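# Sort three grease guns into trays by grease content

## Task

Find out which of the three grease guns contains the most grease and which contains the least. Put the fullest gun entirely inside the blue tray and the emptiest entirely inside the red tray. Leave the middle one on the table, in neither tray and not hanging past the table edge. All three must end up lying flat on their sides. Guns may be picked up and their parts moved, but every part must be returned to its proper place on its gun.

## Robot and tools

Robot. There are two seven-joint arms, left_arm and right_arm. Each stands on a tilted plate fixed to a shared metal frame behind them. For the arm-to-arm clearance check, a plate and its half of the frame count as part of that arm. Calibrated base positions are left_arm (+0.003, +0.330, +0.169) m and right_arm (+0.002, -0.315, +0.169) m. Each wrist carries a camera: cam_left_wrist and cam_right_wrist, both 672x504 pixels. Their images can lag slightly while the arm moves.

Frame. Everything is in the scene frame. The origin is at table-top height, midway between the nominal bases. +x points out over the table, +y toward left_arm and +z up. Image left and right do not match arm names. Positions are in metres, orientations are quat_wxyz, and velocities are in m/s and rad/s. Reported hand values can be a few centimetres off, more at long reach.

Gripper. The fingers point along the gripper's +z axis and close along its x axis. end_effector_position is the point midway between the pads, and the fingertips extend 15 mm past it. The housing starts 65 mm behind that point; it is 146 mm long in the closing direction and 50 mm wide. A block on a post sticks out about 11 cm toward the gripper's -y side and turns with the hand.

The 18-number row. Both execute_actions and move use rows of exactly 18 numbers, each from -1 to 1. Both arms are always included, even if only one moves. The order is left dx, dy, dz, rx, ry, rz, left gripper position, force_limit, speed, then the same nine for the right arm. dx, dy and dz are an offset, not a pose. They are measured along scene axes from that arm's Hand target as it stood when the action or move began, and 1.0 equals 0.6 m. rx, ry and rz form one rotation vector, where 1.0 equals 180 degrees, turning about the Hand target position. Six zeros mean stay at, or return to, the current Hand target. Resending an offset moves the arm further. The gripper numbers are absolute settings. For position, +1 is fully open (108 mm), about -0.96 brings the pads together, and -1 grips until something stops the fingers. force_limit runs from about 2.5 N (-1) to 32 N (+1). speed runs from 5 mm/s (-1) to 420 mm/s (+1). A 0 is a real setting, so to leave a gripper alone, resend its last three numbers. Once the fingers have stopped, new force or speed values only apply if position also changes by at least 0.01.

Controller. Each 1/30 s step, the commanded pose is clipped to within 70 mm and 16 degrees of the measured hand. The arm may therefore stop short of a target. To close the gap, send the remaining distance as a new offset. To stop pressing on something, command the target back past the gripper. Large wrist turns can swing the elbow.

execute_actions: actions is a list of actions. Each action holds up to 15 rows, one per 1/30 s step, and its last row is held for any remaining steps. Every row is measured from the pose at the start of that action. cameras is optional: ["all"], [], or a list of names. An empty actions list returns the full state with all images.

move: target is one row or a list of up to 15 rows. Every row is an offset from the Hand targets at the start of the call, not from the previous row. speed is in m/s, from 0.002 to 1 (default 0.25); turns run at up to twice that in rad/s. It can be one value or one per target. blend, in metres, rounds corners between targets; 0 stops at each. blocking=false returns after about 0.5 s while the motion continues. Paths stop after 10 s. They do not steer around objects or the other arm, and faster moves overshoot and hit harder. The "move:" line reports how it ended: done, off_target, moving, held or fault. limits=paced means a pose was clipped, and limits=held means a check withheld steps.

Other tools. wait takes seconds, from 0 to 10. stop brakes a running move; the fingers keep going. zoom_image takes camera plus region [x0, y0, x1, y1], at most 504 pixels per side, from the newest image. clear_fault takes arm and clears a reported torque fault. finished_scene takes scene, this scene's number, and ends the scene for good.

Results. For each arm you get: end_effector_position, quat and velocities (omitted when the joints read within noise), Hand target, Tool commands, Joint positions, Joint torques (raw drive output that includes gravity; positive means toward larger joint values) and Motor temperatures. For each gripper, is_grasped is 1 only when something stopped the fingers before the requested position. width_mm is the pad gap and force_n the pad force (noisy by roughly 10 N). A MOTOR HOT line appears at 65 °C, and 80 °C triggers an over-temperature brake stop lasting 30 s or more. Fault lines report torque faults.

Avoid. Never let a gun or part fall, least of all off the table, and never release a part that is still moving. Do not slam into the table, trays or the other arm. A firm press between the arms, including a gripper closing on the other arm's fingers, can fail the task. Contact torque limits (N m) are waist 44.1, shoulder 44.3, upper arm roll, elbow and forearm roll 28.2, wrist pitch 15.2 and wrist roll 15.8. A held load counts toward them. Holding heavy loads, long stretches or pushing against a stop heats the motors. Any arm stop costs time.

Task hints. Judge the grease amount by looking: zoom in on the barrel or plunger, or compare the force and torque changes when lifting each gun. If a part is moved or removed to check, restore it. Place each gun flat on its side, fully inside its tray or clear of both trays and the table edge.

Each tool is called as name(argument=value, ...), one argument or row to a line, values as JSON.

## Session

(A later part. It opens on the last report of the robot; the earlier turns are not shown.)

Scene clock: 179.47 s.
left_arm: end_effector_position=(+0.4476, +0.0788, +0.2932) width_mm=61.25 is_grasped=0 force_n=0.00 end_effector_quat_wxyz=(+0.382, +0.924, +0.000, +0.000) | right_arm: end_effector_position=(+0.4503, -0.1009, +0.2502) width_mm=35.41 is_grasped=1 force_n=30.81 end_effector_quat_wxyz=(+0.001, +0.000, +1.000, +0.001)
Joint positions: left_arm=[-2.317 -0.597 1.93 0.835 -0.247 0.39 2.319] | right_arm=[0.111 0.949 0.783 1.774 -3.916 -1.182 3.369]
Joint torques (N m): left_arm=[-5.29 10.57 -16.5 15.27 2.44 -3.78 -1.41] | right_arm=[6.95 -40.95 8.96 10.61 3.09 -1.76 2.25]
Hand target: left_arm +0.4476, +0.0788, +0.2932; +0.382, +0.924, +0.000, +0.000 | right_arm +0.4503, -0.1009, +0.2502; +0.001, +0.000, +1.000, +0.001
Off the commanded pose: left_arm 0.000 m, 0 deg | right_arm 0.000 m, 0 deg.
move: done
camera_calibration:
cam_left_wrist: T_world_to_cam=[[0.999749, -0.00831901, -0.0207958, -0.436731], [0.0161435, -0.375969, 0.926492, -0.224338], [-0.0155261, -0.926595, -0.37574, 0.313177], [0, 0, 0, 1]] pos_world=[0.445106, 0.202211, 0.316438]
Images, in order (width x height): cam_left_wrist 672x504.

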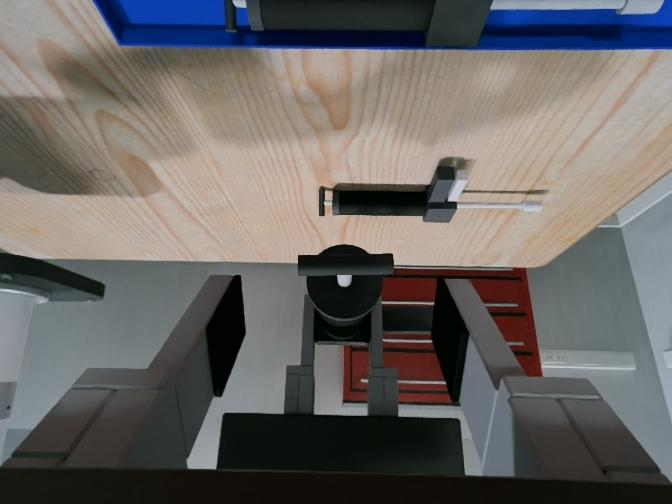

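move(
  target=[
    [0,-0.0623,-0.055,0,0,0,0.15,0.4,-0.6,0,0,0,0,0,0,-1,0.4,-0.8],
    [0,-0.0623,-0.055,0,0,0,-1,0,-0.85,0,0,0,0,0,0,-1,0.4,-0.8],
    [0,-0.0723,-0.0558,0,0,0,-1,0,-0.85,0,0,0,0,0,0,-1,0.4,-0.8],
  ],
  speed=0.08,
  cameras=["cam_left_wrist"],
)

move(
  target=[0,-0.007,-0.0006,0,0,0,-1,0,-0.85,0,0,0,0,0,0,-1,0.4,-0.8],
  speed=0.08,
)

move(
  target=[0,-0.007,-0.0006,0,0,0,-1,0,-0.85,0,0,0,0,0,0,-1,0.4,-0.8],
  speed=0.08,
  cameras=["cam_left_wrist"],
)

Scene clock: 182.70 s.
left_arm: end_effector_position=(+0.4476, +0.0354, +0.2597) width_mm=39.29 is_grasped=1 force_n=23.05 end_effector_quat_wxyz=(+0.382, +0.924, +0.000, +0.000) | right_arm: end_effector_position=(+0.4503, -0.1009, +0.2502) width_mm=35.41 is_grasped=1 force_n=31.66 end_effector_quat_wxyz=(+0.001, +0.000, +1.000, +0.001)
Joint positions: left_arm=[-2.547 -0.693 2.083 0.882 -0.205 0.264 2.276] | right_arm=[0.112 0.949 0.783 1.774 -3.916 -1.182 3.369]
Joint torques (N m): left_arm=[-7.93 12.61 -20.47 9.12 2.67 -0.88 -1.33] | right_arm=[2.66 -41.09 8.48 23.68 2.59 -1.6 1.62]
Hand target: left_arm +0.4476, +0.0354, +0.2597; +0.382, +0.924, +0.000, +0.000 | right_arm +0.4503, -0.1009, +0.2502; +0.001, +0.000, +1.000, +0.001
Off the commanded pose: left_arm 0.000 m, 0 deg | right_arm 0.000 m, 0 deg.
move: done
camera_calibration:
cam_left_wrist: T_world_to_cam=[[0.999749, -0.00831901, -0.0207958, -0.437789], [0.0161435, -0.375969, 0.926492, -0.209617], [-0.0155261, -0.926595, -0.37574, 0.260376], [0, 0, 0, 1]] pos_world=[0.445106, 0.158811, 0.282938]
Images, in order (width x height): cam_left_wrist 672x504.

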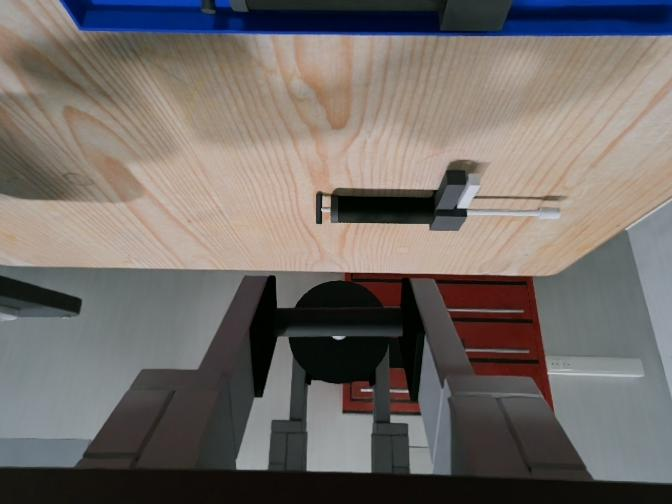

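Scene clock: 183.43 s.
left_arm: end_effector_position=(+0.4476, +0.0312, +0.2593) width_mm=39.29 is_grasped=1 force_n=23.07 end_effector_quat_wxyz=(+0.382, +0.924, +0.000, +0.000) | right_arm: end_effector_position=(+0.4503, -0.1009, +0.2502) width_mm=35.41 is_grasped=1 force_n=31.67 end_effector_quat_wxyz=(+0.001, +0.000, +1.000, +0.001)
Joint positions: left_arm=[-2.564 -0.696 2.091 0.887 -0.205 0.259 2.269] | right_arm=[0.112 0.949 0.783 1.774 -3.916 -1.182 3.369]
Joint torques (N m): left_arm=[-8.36 12.55 -20.63 8.87 2.7 -0.79 -1.29] | right_arm=[0.37 -41.25 8.23 23.63 2.52 -1.51 1.28]
Hand target: left_arm +0.4476, +0.0312, +0.2593; +0.382, +0.924, +0.000, +0.000 | right_arm +0.4503, -0.1009, +0.2502; +0.001, +0.000, +1.000, +0.001
Off the commanded pose: left_arm 0.000 m, 0 deg | right_arm 0.000 m, 0 deg.
move: done

Scene clock: 184.17 s.
left_arm: end_effector_position=(+0.4476, +0.0270, +0.2590) width_mm=39.29 is_grasped=1 force_n=23.05 end_effector_quat_wxyz=(+0.382, +0.924, +0.000, +0.000) | right_arm: end_effector_position=(+0.4503, -0.1009, +0.2502) width_mm=35.41 is_grasped=1 force_n=31.68 end_effector_quat_wxyz=(+0.001, +0.000, +1.000, +0.001)
Joint positions: left_arm=[-2.58 -0.699 2.098 0.893 -0.204 0.254 2.263] | right_arm=[0.112 0.949 0.783 1.774 -3.916 -1.182 3.369]
Joint torques (N m): left_arm=[-8.37 12.73 -20.62 8.85 2.77 -0.77 -1.33] | right_arm=[-0.78 -41.06 8.3 23.77 2.33 -1.31 0.95]
Hand target: left_arm +0.4476, +0.0270, +0.2590; +0.382, +0.924, +0.000, +0.000 | right_arm +0.4503, -0.1009, +0.2502; +0.001, +0.000, +1.000, +0.001
Off the commanded pose: left_arm 0.000 m, 0 deg | right_arm 0.000 m, 0 deg.
move: done
camera_calibration:
cam_left_wrist: T_world_to_cam=[[0.999749, -0.00831901, -0.0207958, -0.437874], [0.0161435, -0.375969, 0.926492, -0.212127], [-0.0155261, -0.926595, -0.37574, 0.252329], [0, 0, 0, 1]] pos_world=[0.445106, 0.150411, 0.282238]
Images, in order (width x height): cam_left_wrist 672x504.

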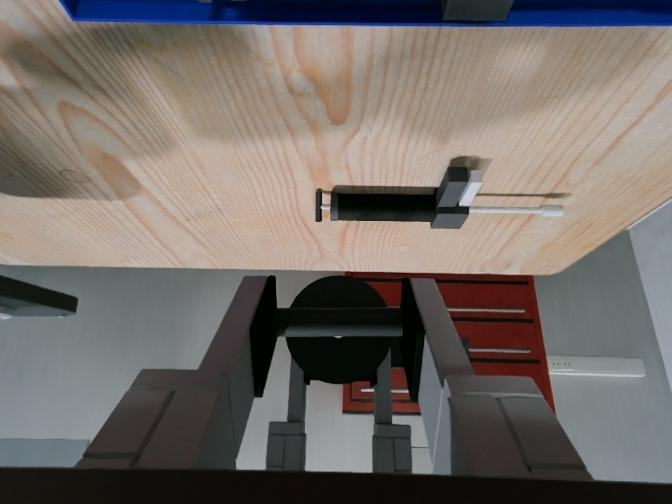

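move(
  target=[0,-0.007,-0.0006,0,0,0,-1,0,-0.85,0,0,0,0,0,0,-1,0.4,-0.8],
  speed=0.08,
)

move(
  target=[0,-0.007,-0.0006,0,0,0,-1,0,-0.85,0,0,0,0,0,0,-1,0.4,-0.8],
  speed=0.08,
  cameras=["cam_left_wrist"],
)

Scene clock: 189.37 s.
left_arm: end_effector_position=(+0.4477, +0.0228, +0.2586) width_mm=39.29 is_grasped=1 force_n=23.07 end_effector_quat_wxyz=(+0.382, +0.924, +0.000, +0.000) | right_arm: end_effector_position=(+0.4504, -0.1014, +0.2502) width_mm=35.41 is_grasped=1 force_n=32.37 end_effector_quat_wxyz=(+0.000, +0.001, +1.000, +0.001)
Joint positions: left_arm=[-2.596 -0.703 2.105 0.899 -0.203 0.248 2.257] | right_arm=[0.111 0.949 0.783 1.774 -3.916 -1.182 3.369]
Joint torques (N m): left_arm=[-17.08 9.34 -35.5 9.18 2.72 -0.67 -1.31] | right_arm=[15.17 -40.73 24.68 22.91 0.78 5.91 -0.76]
Hand target: left_arm +0.4476, +0.0228, +0.2586; +0.382, +0.924, +0.000, +0.000 | right_arm +0.4503, -0.1009, +0.2502; +0.001, +0.000, +1.000, +0.001
Off the commanded pose: left_arm 0.000 m, 0 deg | right_arm 0.000 m, 0 deg.
move: done

Scene clock: 190.10 s.
left_arm: end_effector_position=(+0.4476, +0.0186, +0.2582) width_mm=39.29 is_grasped=1 force_n=23.07 end_effector_quat_wxyz=(+0.382, +0.924, +0.000, +0.000) | right_arm: end_effector_position=(+0.4503, -0.1011, +0.2503) width_mm=35.41 is_grasped=1 force_n=31.82 end_effector_quat_wxyz=(+0.000, +0.000, +1.000, +0.001)
Joint positions: left_arm=[-2.613 -0.706 2.112 0.906 -0.203 0.243 2.251] | right_arm=[0.111 0.949 0.783 1.774 -3.916 -1.182 3.369]
Joint torques (N m): left_arm=[-16.78 9.78 -35.04 9.29 2.88 -0.71 -1.36] | right_arm=[15.94 -36.09 24.75 20.53 0.15 5.84 0.26]
Hand target: left_arm +0.4476, +0.0186, +0.2582; +0.382, +0.924, +0.000, +0.000 | right_arm +0.4503, -0.1009, +0.2502; +0.001, +0.000, +1.000, +0.001
Off the commanded pose: left_arm 0.000 m, 0 deg | right_arm 0.000 m, 0 deg.
move: done
camera_calibration:
cam_left_wrist: T_world_to_cam=[[0.999749, -0.00831901, -0.0207958, -0.437958], [0.0161435, -0.375969, 0.926492, -0.214637], [-0.0155261, -0.926595, -0.37574, 0.244283], [0, 0, 0, 1]] pos_world=[0.445106, 0.142011, 0.281538]
Images, in order (width x height): cam_left_wrist 672x504.

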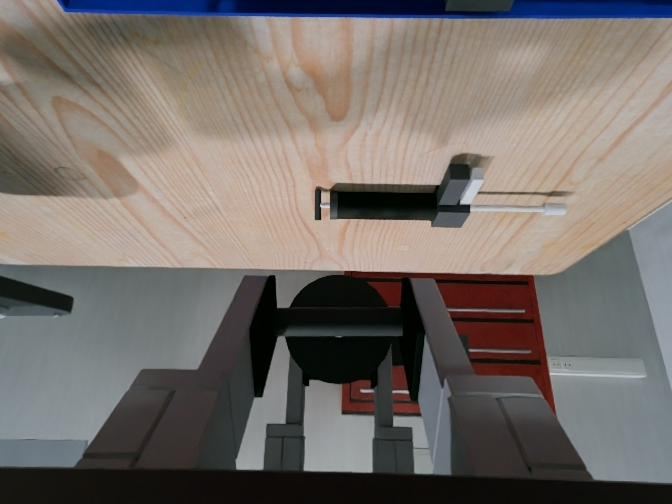

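move(
  target=[
    [0,0,0,0,0,0,0.15,0,-0.6,0,0,0,0,0,0,-1,0.4,-0.8],
    [0,0.12,0.12,0,0,0,0.15,0,-0.6,0,0,0,0,0,0,-1,0.4,-0.8],
    [-0.1,0.7,0.22,0,0,0,0.15,0,-0.6,0,0,0,0,0,0,-1,0.4,-0.8],
    [-0.1,0.7,0.22,0,0,0,0.15,0,-0.6,0.066,0.378,-0.12,-0.022,-0.022,0.5,-1,0.4,-0.8],
  ],
  speed=0.3,
  blend=[0,0.02,0,0],
  cameras=["cam_right_wrist"],
)

Scene clock: 196.53 s.
left_arm: end_effector_position=(+0.3876, +0.4386, +0.3902) width_mm=61.24 is_grasped=0 force_n=0.00 end_effector_quat_wxyz=(+0.382, +0.924, +0.000, +0.000) | right_arm: end_effector_position=(+0.4891, +0.1253, +0.1782) width_mm=35.41 is_grasped=1 force_n=31.65 end_effector_quat_wxyz=(-0.187, +0.698, -0.691, +0.028)
Joint positions: left_arm=[-0.969 -0.435 1.387 0.99 -0.223 1.312 2.788] | right_arm=[0.662 1.522 1.002 2.68 -4.409 -1.109 1.875]
Joint torques (N m): left_arm=[1.62 0.25 -18.45 15.57 -1.88 -0.68 -0.83] | right_arm=[0.46 -38.47 7.19 15.23 -5.08 -2.02 -2.14]
Hand target: left_arm +0.3876, +0.4386, +0.3902; +0.382, +0.924, +0.000, +0.000 | right_arm +0.4899, +0.1259, +0.1782; -0.048, +0.707, -0.705, +0.030
Off the commanded pose: left_arm 0.000 m, 0 deg | right_arm 0.001 m, 18 deg; orientation clipped.
move: off_target (right_arm); limits=paced
camera_calibration:
cam_right_wrist: T_world_to_cam=[[0.0519014, -0.971806, -0.229998, 0.139032], [-0.994596, -0.071037, 0.0757103, 0.506685], [-0.0899141, 0.224826, -0.970242, 0.307164], [0, 0, 0, 1]] pos_world=[0.524349, 0.102047, 0.291639]
Images, in order (width x height): cam_right_wrist 672x504.

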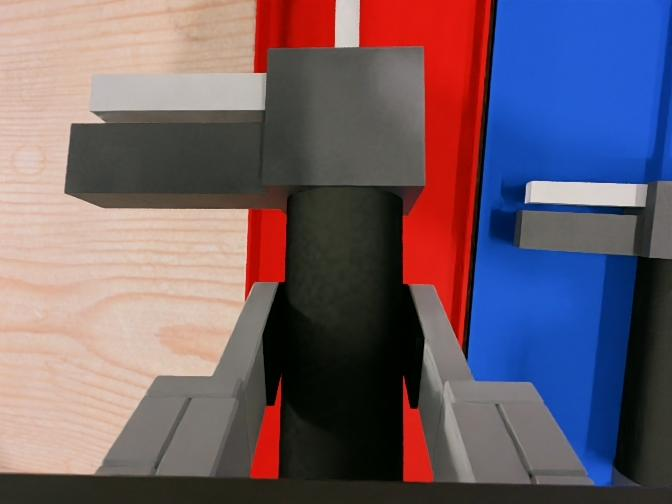

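move(
  target="[0,0,0,0,0,0,0.15,0,-0.6,0,0,0,0,0,0,-1,0.4,-0.8],[0,0,0,0,0,0,0.15,0,-0.6,-0.09,0,0,0,0,0,-1,0.4,-0.8]]",
  speed=0.2,
  cameras=["cam_right_wrist"],
)


move(
  target=[0,0,0,0,0,0,0.15,0,-0.6,-0.09,0,0,0,0,0,-1,0.4,-0.8],
  speed=0.2,
  cameras=["cam_right_wrist"],
)

Scene clock: 198.43 s.
left_arm: end_effector_position=(+0.3876, +0.4386, +0.3902) width_mm=61.24 is_grasped=0 force_n=0.00 end_effector_quat_wxyz=(+0.382, +0.924, +0.000, +0.000) | right_arm: end_effector_position=(+0.4352, +0.1252, +0.1782) width_mm=35.41 is_grasped=1 force_n=31.64 end_effector_quat_wxyz=(-0.117, +0.704, -0.700, +0.025)
Joint positions: left_arm=[-0.969 -0.435 1.387 0.99 -0.223 1.312 2.788] | right_arm=[0.718 1.539 1.065 2.684 -4.429 -1.264 1.922]
Joint torques (N m): left_arm=[1.73 0.32 -18.41 14.38 -1.71 -1.16 -0.71] | right_arm=[-0.8 -37.53 7.27 13.52 -5.26 -2.74 2.31]
Hand target: left_arm +0.3876, +0.4386, +0.3902; +0.382, +0.924, +0.000, +0.000 | right_arm +0.4359, +0.1259, +0.1782; -0.048, +0.707, -0.705, +0.030
Off the commanded pose: left_arm 0.000 m, 0 deg | right_arm 0.001 m, 8 deg.
move: off_target (right_arm)
camera_calibration:
cam_right_wrist: T_world_to_cam=[[0.0260836, -0.989595, -0.141498, 0.139425], [-0.981215, -0.0524099, 0.185663, 0.425327], [-0.191147, 0.133997, -0.972372, 0.358163], [0, 0, 0, 1]] pos_world=[0.482162, 0.112272, 0.289028]
Images, in order (width x height): cam_right_wrist 672x504.

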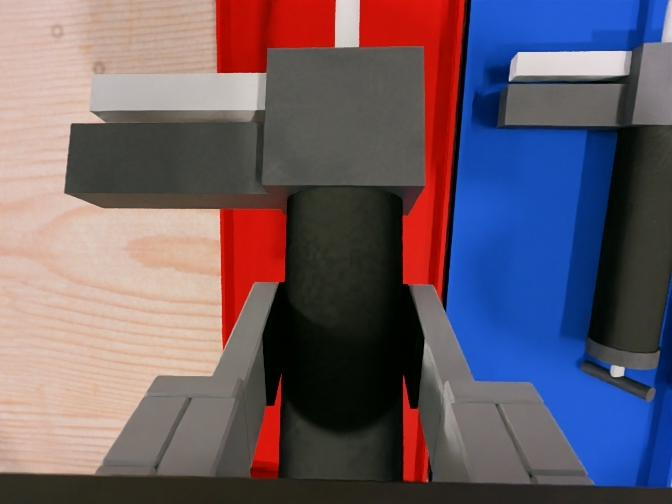

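move(
  target=[0,0,0,0,0,0,0.15,0,-0.6,0,0,-0.17,0,0,0,-1,0.4,-0.8],
  speed=0.15,
  cameras=["cam_right_wrist"],
)

Scene clock: 200.13 s.
left_arm: end_effector_position=(+0.3876, +0.4386, +0.3902) width_mm=61.24 is_grasped=0 force_n=0.00 end_effector_quat_wxyz=(+0.382, +0.924, +0.000, +0.000) | right_arm: end_effector_position=(+0.4353, +0.1252, +0.0763) width_mm=35.41 is_grasped=1 force_n=31.64 end_effector_quat_wxyz=(-0.131, +0.703, -0.698, +0.023)
Joint positions: left_arm=[-0.969 -0.435 1.387 0.99 -0.223 1.312 2.788] | right_arm=[0.7 1.699 1.073 2.675 -4.527 -1.095 1.966]
Joint torques (N m): left_arm=[1.61 0.24 -18.49 14.4 -1.63 -1.1 -0.57] | right_arm=[-1.26 -37.15 7.38 3.95 -5.33 -2.62 2.32]
Hand target: left_arm +0.3876, +0.4386, +0.3902; +0.382, +0.924, +0.000, +0.000 | right_arm +0.4359, +0.1259, +0.0762; -0.048, +0.707, -0.705, +0.030
Off the commanded pose: left_arm 0.000 m, 0 deg | right_arm 0.001 m, 10 deg.
move: off_target (right_arm)
camera_calibration:
cam_right_wrist: T_world_to_cam=[[0.0308176, -0.98606, -0.163512, 0.124166], [-0.984133, -0.0585332, 0.167502, 0.447668], [-0.174738, 0.155755, -0.972217, 0.249256], [0, 0, 0, 1]] pos_world=[0.480293, 0.109816, 0.187648]
Images, in order (width x height): cam_right_wrist 672x504.

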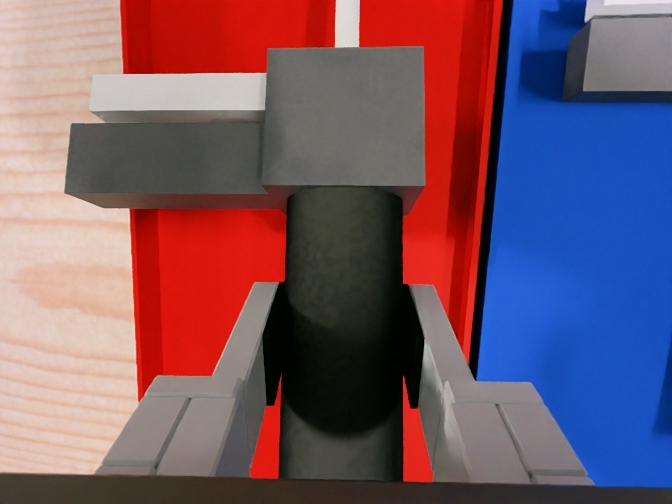

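move(
  target=[
    [0,0,0,0,0,0,0.15,0,-0.6,0,0,0.2,0,0,0,-1,0.4,-0.8],
    [0,0,0,0,0,0,0.15,0,-0.6,0.057,-0.4965,0.15,0,0,0,-1,0.4,-0.8],
    [0,0,0,0,0,0,0.15,0,-0.6,0.057,-0.4965,-0.065,0,0,0,-1,0.4,-0.8],
  ],
  speed=[0.2,0.3,0.15],
  blend=[0.02,0.02,0],
  cameras=["cam_right_wrist"],
)

Scene clock: 204.07 s.
left_arm: end_effector_position=(+0.3876, +0.4386, +0.3902) width_mm=61.24 is_grasped=0 force_n=0.00 end_effector_quat_wxyz=(+0.382, +0.924, +0.000, +0.000) | right_arm: end_effector_position=(+0.4701, -0.1720, +0.0372) width_mm=35.42 is_grasped=1 force_n=29.91 end_effector_quat_wxyz=(-0.048, +0.706, -0.706, +0.030)
Joint positions: left_arm=[-0.969 -0.435 1.387 0.99 -0.223 1.312 2.788] | right_arm=[-0.218 1.372 0.935 1.514 -4.684 -0.978 2.142]
Joint torques (N m): left_arm=[1.35 0.11 -18.31 14.39 -1.16 -1.19 -0.41] | right_arm=[6.91 -25.36 12.86 10.5 -4.83 -1.11 -2.1]
Hand target: left_arm +0.3876, +0.4386, +0.3902; +0.382, +0.924, +0.000, +0.000 | right_arm +0.4701, -0.1720, +0.0372; -0.048, +0.707, -0.705, +0.030
Off the commanded pose: left_arm 0.000 m, 0 deg | right_arm 0.000 m, 0 deg.
move: done; limits=paced
camera_calibration:
cam_right_wrist: T_world_to_cam=[[0.00814422, -0.999176, -0.0397684, -0.172542], [-0.96056, -0.0188716, 0.277432, 0.462738], [-0.277954, 0.0359405, -0.959922, 0.291059], [0, 0, 0, 1]] pos_world=[0.526794, -0.174128, 0.144154]
Images, in order (width x height): cam_right_wrist 672x504.

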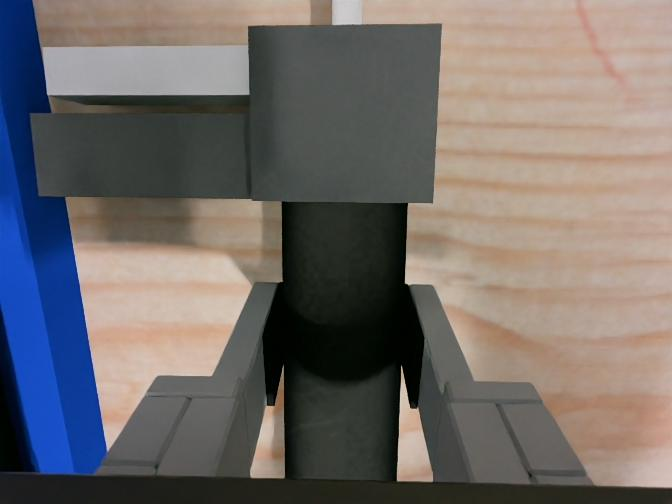

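move(
  target=[
    [0,0,0,0,0,0,0.15,0,-0.6,0,0,-0.0165,0,0,0,-1,0.4,-0.8],
    [0,0,0,0,0,0,0.15,0,-0.6,0,0,-0.0165,0,0,0,0.15,0.4,-0.6],
    [0,0,0,0,0,0,0.15,0,-0.6,0,0,0.2,0,0,0,0.15,0.4,-0.6],
    [0.1,-0.4,0,0,0,0,0.15,0,-0.6,-0.15,-0.3,0.45,0,0,0,0.15,0.4,-0.6],
  ],
  speed=[0.1,0.2,0.2,0.4],
  blend=[0,0,0.02,0],
)

Scene clock: 207.80 s.
left_arm: end_effector_position=(+0.4476, +0.1986, +0.3903) width_mm=61.24 is_grasped=0 force_n=0.00 end_effector_quat_wxyz=(+0.382, +0.924, +0.000, +0.000) | right_arm: end_effector_position=(+0.3801, -0.3520, +0.3072) width_mm=61.24 is_grasped=0 force_n=0.00 end_effector_quat_wxyz=(-0.048, +0.707, -0.705, +0.030)
Joint positions: left_arm=[-1.369 -0.14 1.279 0.901 -0.676 0.968 2.67] | right_arm=[-1.143 0.735 1.594 0.973 -4.128 -1.132 1.702]
Joint torques (N m): left_arm=[-4.92 0.74 -4.1 20.55 -1.99 0.35 1.37] | right_arm=[-2.14 -9.41 14.95 7.74 3.62 -0.74 -2.13]
Hand target: left_arm +0.4476, +0.1986, +0.3902; +0.382, +0.924, +0.000, +0.000 | right_arm +0.3801, -0.3520, +0.3072; -0.048, +0.707, -0.705, +0.030
Off the commanded pose: left_arm 0.000 m, 0 deg | right_arm 0.000 m, 0 deg.
move: done; limits=paced

move(
  target=[
    [0.037,-0.3,-0.1,0.195,-0.195,-0.472,0.15,0,-0.6,0,0,0,0,0,0,0.15,0.4,-0.6],
    [0.037,-0.6177,-0.367,0.195,-0.195,-0.472,0.15,0,-0.6,0,0,0,0,0,0,0.15,0.4,-0.6],
  ],
  speed=0.35,
  blend=0.03,
  cameras=["cam_left_wrist"],
)

Scene clock: 212.23 s.
left_arm: end_effector_position=(+0.4698, -0.1720, +0.1700) width_mm=61.25 is_grasped=0 force_n=0.00 end_effector_quat_wxyz=(+0.000, +0.707, -0.707, +0.000) | right_arm: end_effector_position=(+0.3801, -0.3520, +0.3072) width_mm=61.24 is_grasped=0 force_n=0.00 end_effector_quat_wxyz=(-0.048, +0.707, -0.705, +0.030)
Joint positions: left_arm=[-1.148 1.311 0.687 2.241 -0.638 1.171 3.308] | right_arm=[-1.143 0.735 1.594 0.973 -4.128 -1.132 1.702]
Joint torques (N m): left_arm=[0.32 -36.17 8.51 18.43 2.07 -1.4 -1.42] | right_arm=[-2.03 -9.59 14.91 7.86 3.53 -0.73 -2.14]
Hand target: left_arm +0.4698, -0.1720, +0.1700; +0.000, +0.707, -0.707, +0.000 | right_arm +0.3801, -0.3520, +0.3072; -0.048, +0.707, -0.705, +0.030
Off the commanded pose: left_arm 0.000 m, 0 deg | right_arm 0.000 m, 0 deg.
move: done
camera_calibration:
cam_left_wrist: T_world_to_cam=[[0.00856418, -0.999751, -0.0206159, -0.168455], [-0.920321, -0.0159432, 0.390838, 0.388132], [-0.39107, 0.015626, -0.920228, 0.46595], [0, 0, 0, 1]] pos_world=[0.540868, -0.169506, 0.27361]
Images, in order (width x height): cam_left_wrist 672x504.

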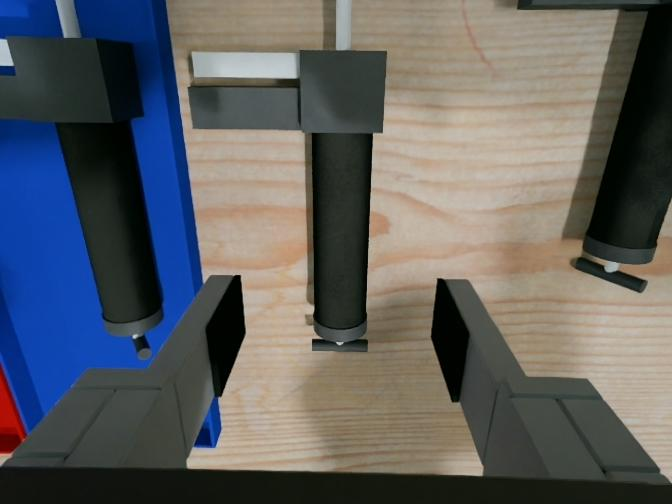

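move(
  target=[
    [0.025,0,-0.241,0,0,0,0.15,0,-0.6,0,0,0,0,0,0,0.15,0.4,-0.6],
    [0.025,0,-0.241,0,0,0,-1,0.4,-0.8,0,0,0,0,0,0,0.15,0.4,-0.6],
    [0.025,0,0,0,0,0,-1,0.4,-0.8,0,0,0,0,0,0,0.15,0.4,-0.6],
    [0.034,0.497,0,0,0,0,-1,0.4,-0.8,0,0,0,0,0,0,0.15,0.4,-0.6],
    [0.034,0.497,-0.208,0,0,0,-1,0.4,-0.8,0,0,0,0,0,0,0.15,0.4,-0.6],
  ],
  speed=[0.2,0.2,0.2,0.3,0.15],
  blend=[0,0,0.02,0.02,0],
  cameras=["cam_left_wrist"],
)

Scene clock: 218.33 s.
left_arm: end_effector_position=(+0.4902, +0.1261, +0.0453) width_mm=35.21 is_grasped=1 force_n=31.35 end_effector_quat_wxyz=(+0.000, +0.707, -0.707, +0.000) | right_arm: end_effector_position=(+0.3801, -0.3520, +0.3072) width_mm=61.24 is_grasped=0 force_n=0.00 end_effector_quat_wxyz=(-0.048, +0.707, -0.705, +0.030)
Joint positions: left_arm=[-0.98 1.057 0.575 1.316 -0.839 0.55 4.028] | right_arm=[-1.143 0.735 1.594 0.973 -4.128 -1.132 1.702]
Joint torques (N m): left_arm=[0.02 -29.1 11.86 15.24 -1.65 -5.38 1.4] | right_arm=[-2.03 -9.72 14.95 7.79 3.43 -0.73 -2.04]
Hand target: left_arm +0.4902, +0.1262, +0.0452; +0.000, +0.707, -0.707, +0.000 | right_arm +0.3801, -0.3520, +0.3072; -0.048, +0.707, -0.705, +0.030
Off the commanded pose: left_arm 0.000 m, 0 deg | right_arm 0.000 m, 0 deg.
elbow stopped short (left arm): the move would have taken joint 4 (elbow) straighter than the controller allows.
move: done
camera_calibration:
cam_left_wrist: T_world_to_cam=[[0.00856609, -0.999751, -0.0206167, 0.126824], [-0.920321, -0.0159453, 0.390838, 0.460397], [-0.39107, 0.015626, -0.920228, 0.354517], [0, 0, 0, 1]] pos_world=[0.561268, 0.128594, 0.14891]
Images, in order (width x height): cam_left_wrist 672x504.

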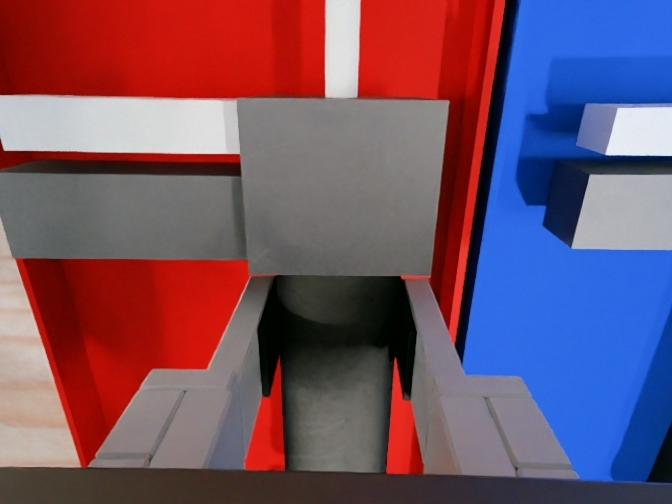

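move(
  target=[
    [0,-0.003,-0.0225,0,0,0,-1,0.4,-0.8,0,0,0,0,0,0,0.15,0.4,-0.6],
    [0,-0.003,-0.0225,0,0,0,0.15,0.4,-0.6,0,0,0,0,0,0,0.15,0.4,-0.6],
    [0,-0.003,0.3,0,0,0,0.15,0.4,-0.6,0,0,0,0,0,0,0.15,0.4,-0.6],
  ],
  speed=[0.08,0.1,0.2],
  cameras=["all"],
)

Scene clock: 221.40 s.
left_arm: end_effector_position=(+0.4902, +0.1244, +0.2252) width_mm=61.24 is_grasped=0 force_n=0.00 end_effector_quat_wxyz=(+0.000, +0.707, -0.707, +0.000) | right_arm: end_effector_position=(+0.3801, -0.3520, +0.3072) width_mm=61.24 is_grasped=0 force_n=0.00 end_effector_quat_wxyz=(-0.048, +0.707, -0.705, +0.030)
Joint positions: left_arm=[-1.207 0.674 0.85 1.198 -0.541 0.823 3.84] | right_arm=[-1.143 0.735 1.594 0.973 -4.128 -1.132 1.702]
Joint torques (N m): left_arm=[-5.66 -29.2 15.78 13.84 2.03 -1.33 -1.46] | right_arm=[-1.97 -9.72 14.86 7.88 3.36 -0.73 -2.05]
Hand target: left_arm +0.4902, +0.1244, +0.2252; +0.000, +0.707, -0.707, +0.000 | right_arm +0.3801, -0.3520, +0.3072; -0.048, +0.707, -0.705, +0.030
Off the commanded pose: left_arm 0.000 m, 0 deg | right_arm 0.000 m, 0 deg.
move: done
camera_calibration:
cam_left_wrist: T_world_to_cam=[[0.00861458, -0.999748, -0.020747, 0.128849], [-0.920285, -0.0160423, 0.390919, 0.390024], [-0.391154, 0.0157256, -0.920191, 0.520115], [0, 0, 0, 1]] pos_world=[0.561268, 0.126894, 0.328811]
cam_right_wrist: T_world_to_cam=[[0.00870589, -0.999177, -0.0396142, -0.341138], [-0.960555, -0.019368, 0.277415, 0.297842], [-0.277954, 0.0356364, -0.959933, 0.531489], [0, 0, 0, 1]] pos_world=[0.436793, -0.354029, 0.414054]

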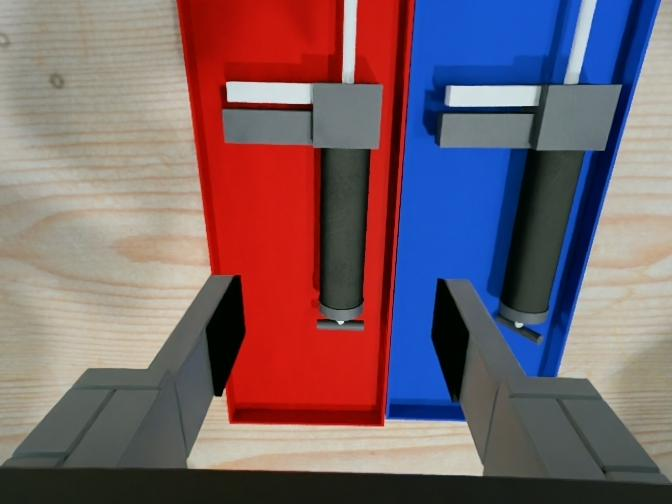

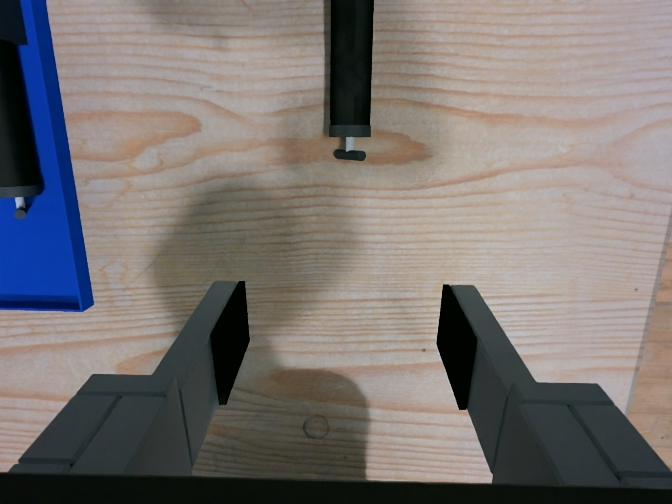

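finished_scene(
  scene=1,
)

The scene is finished: the task was done.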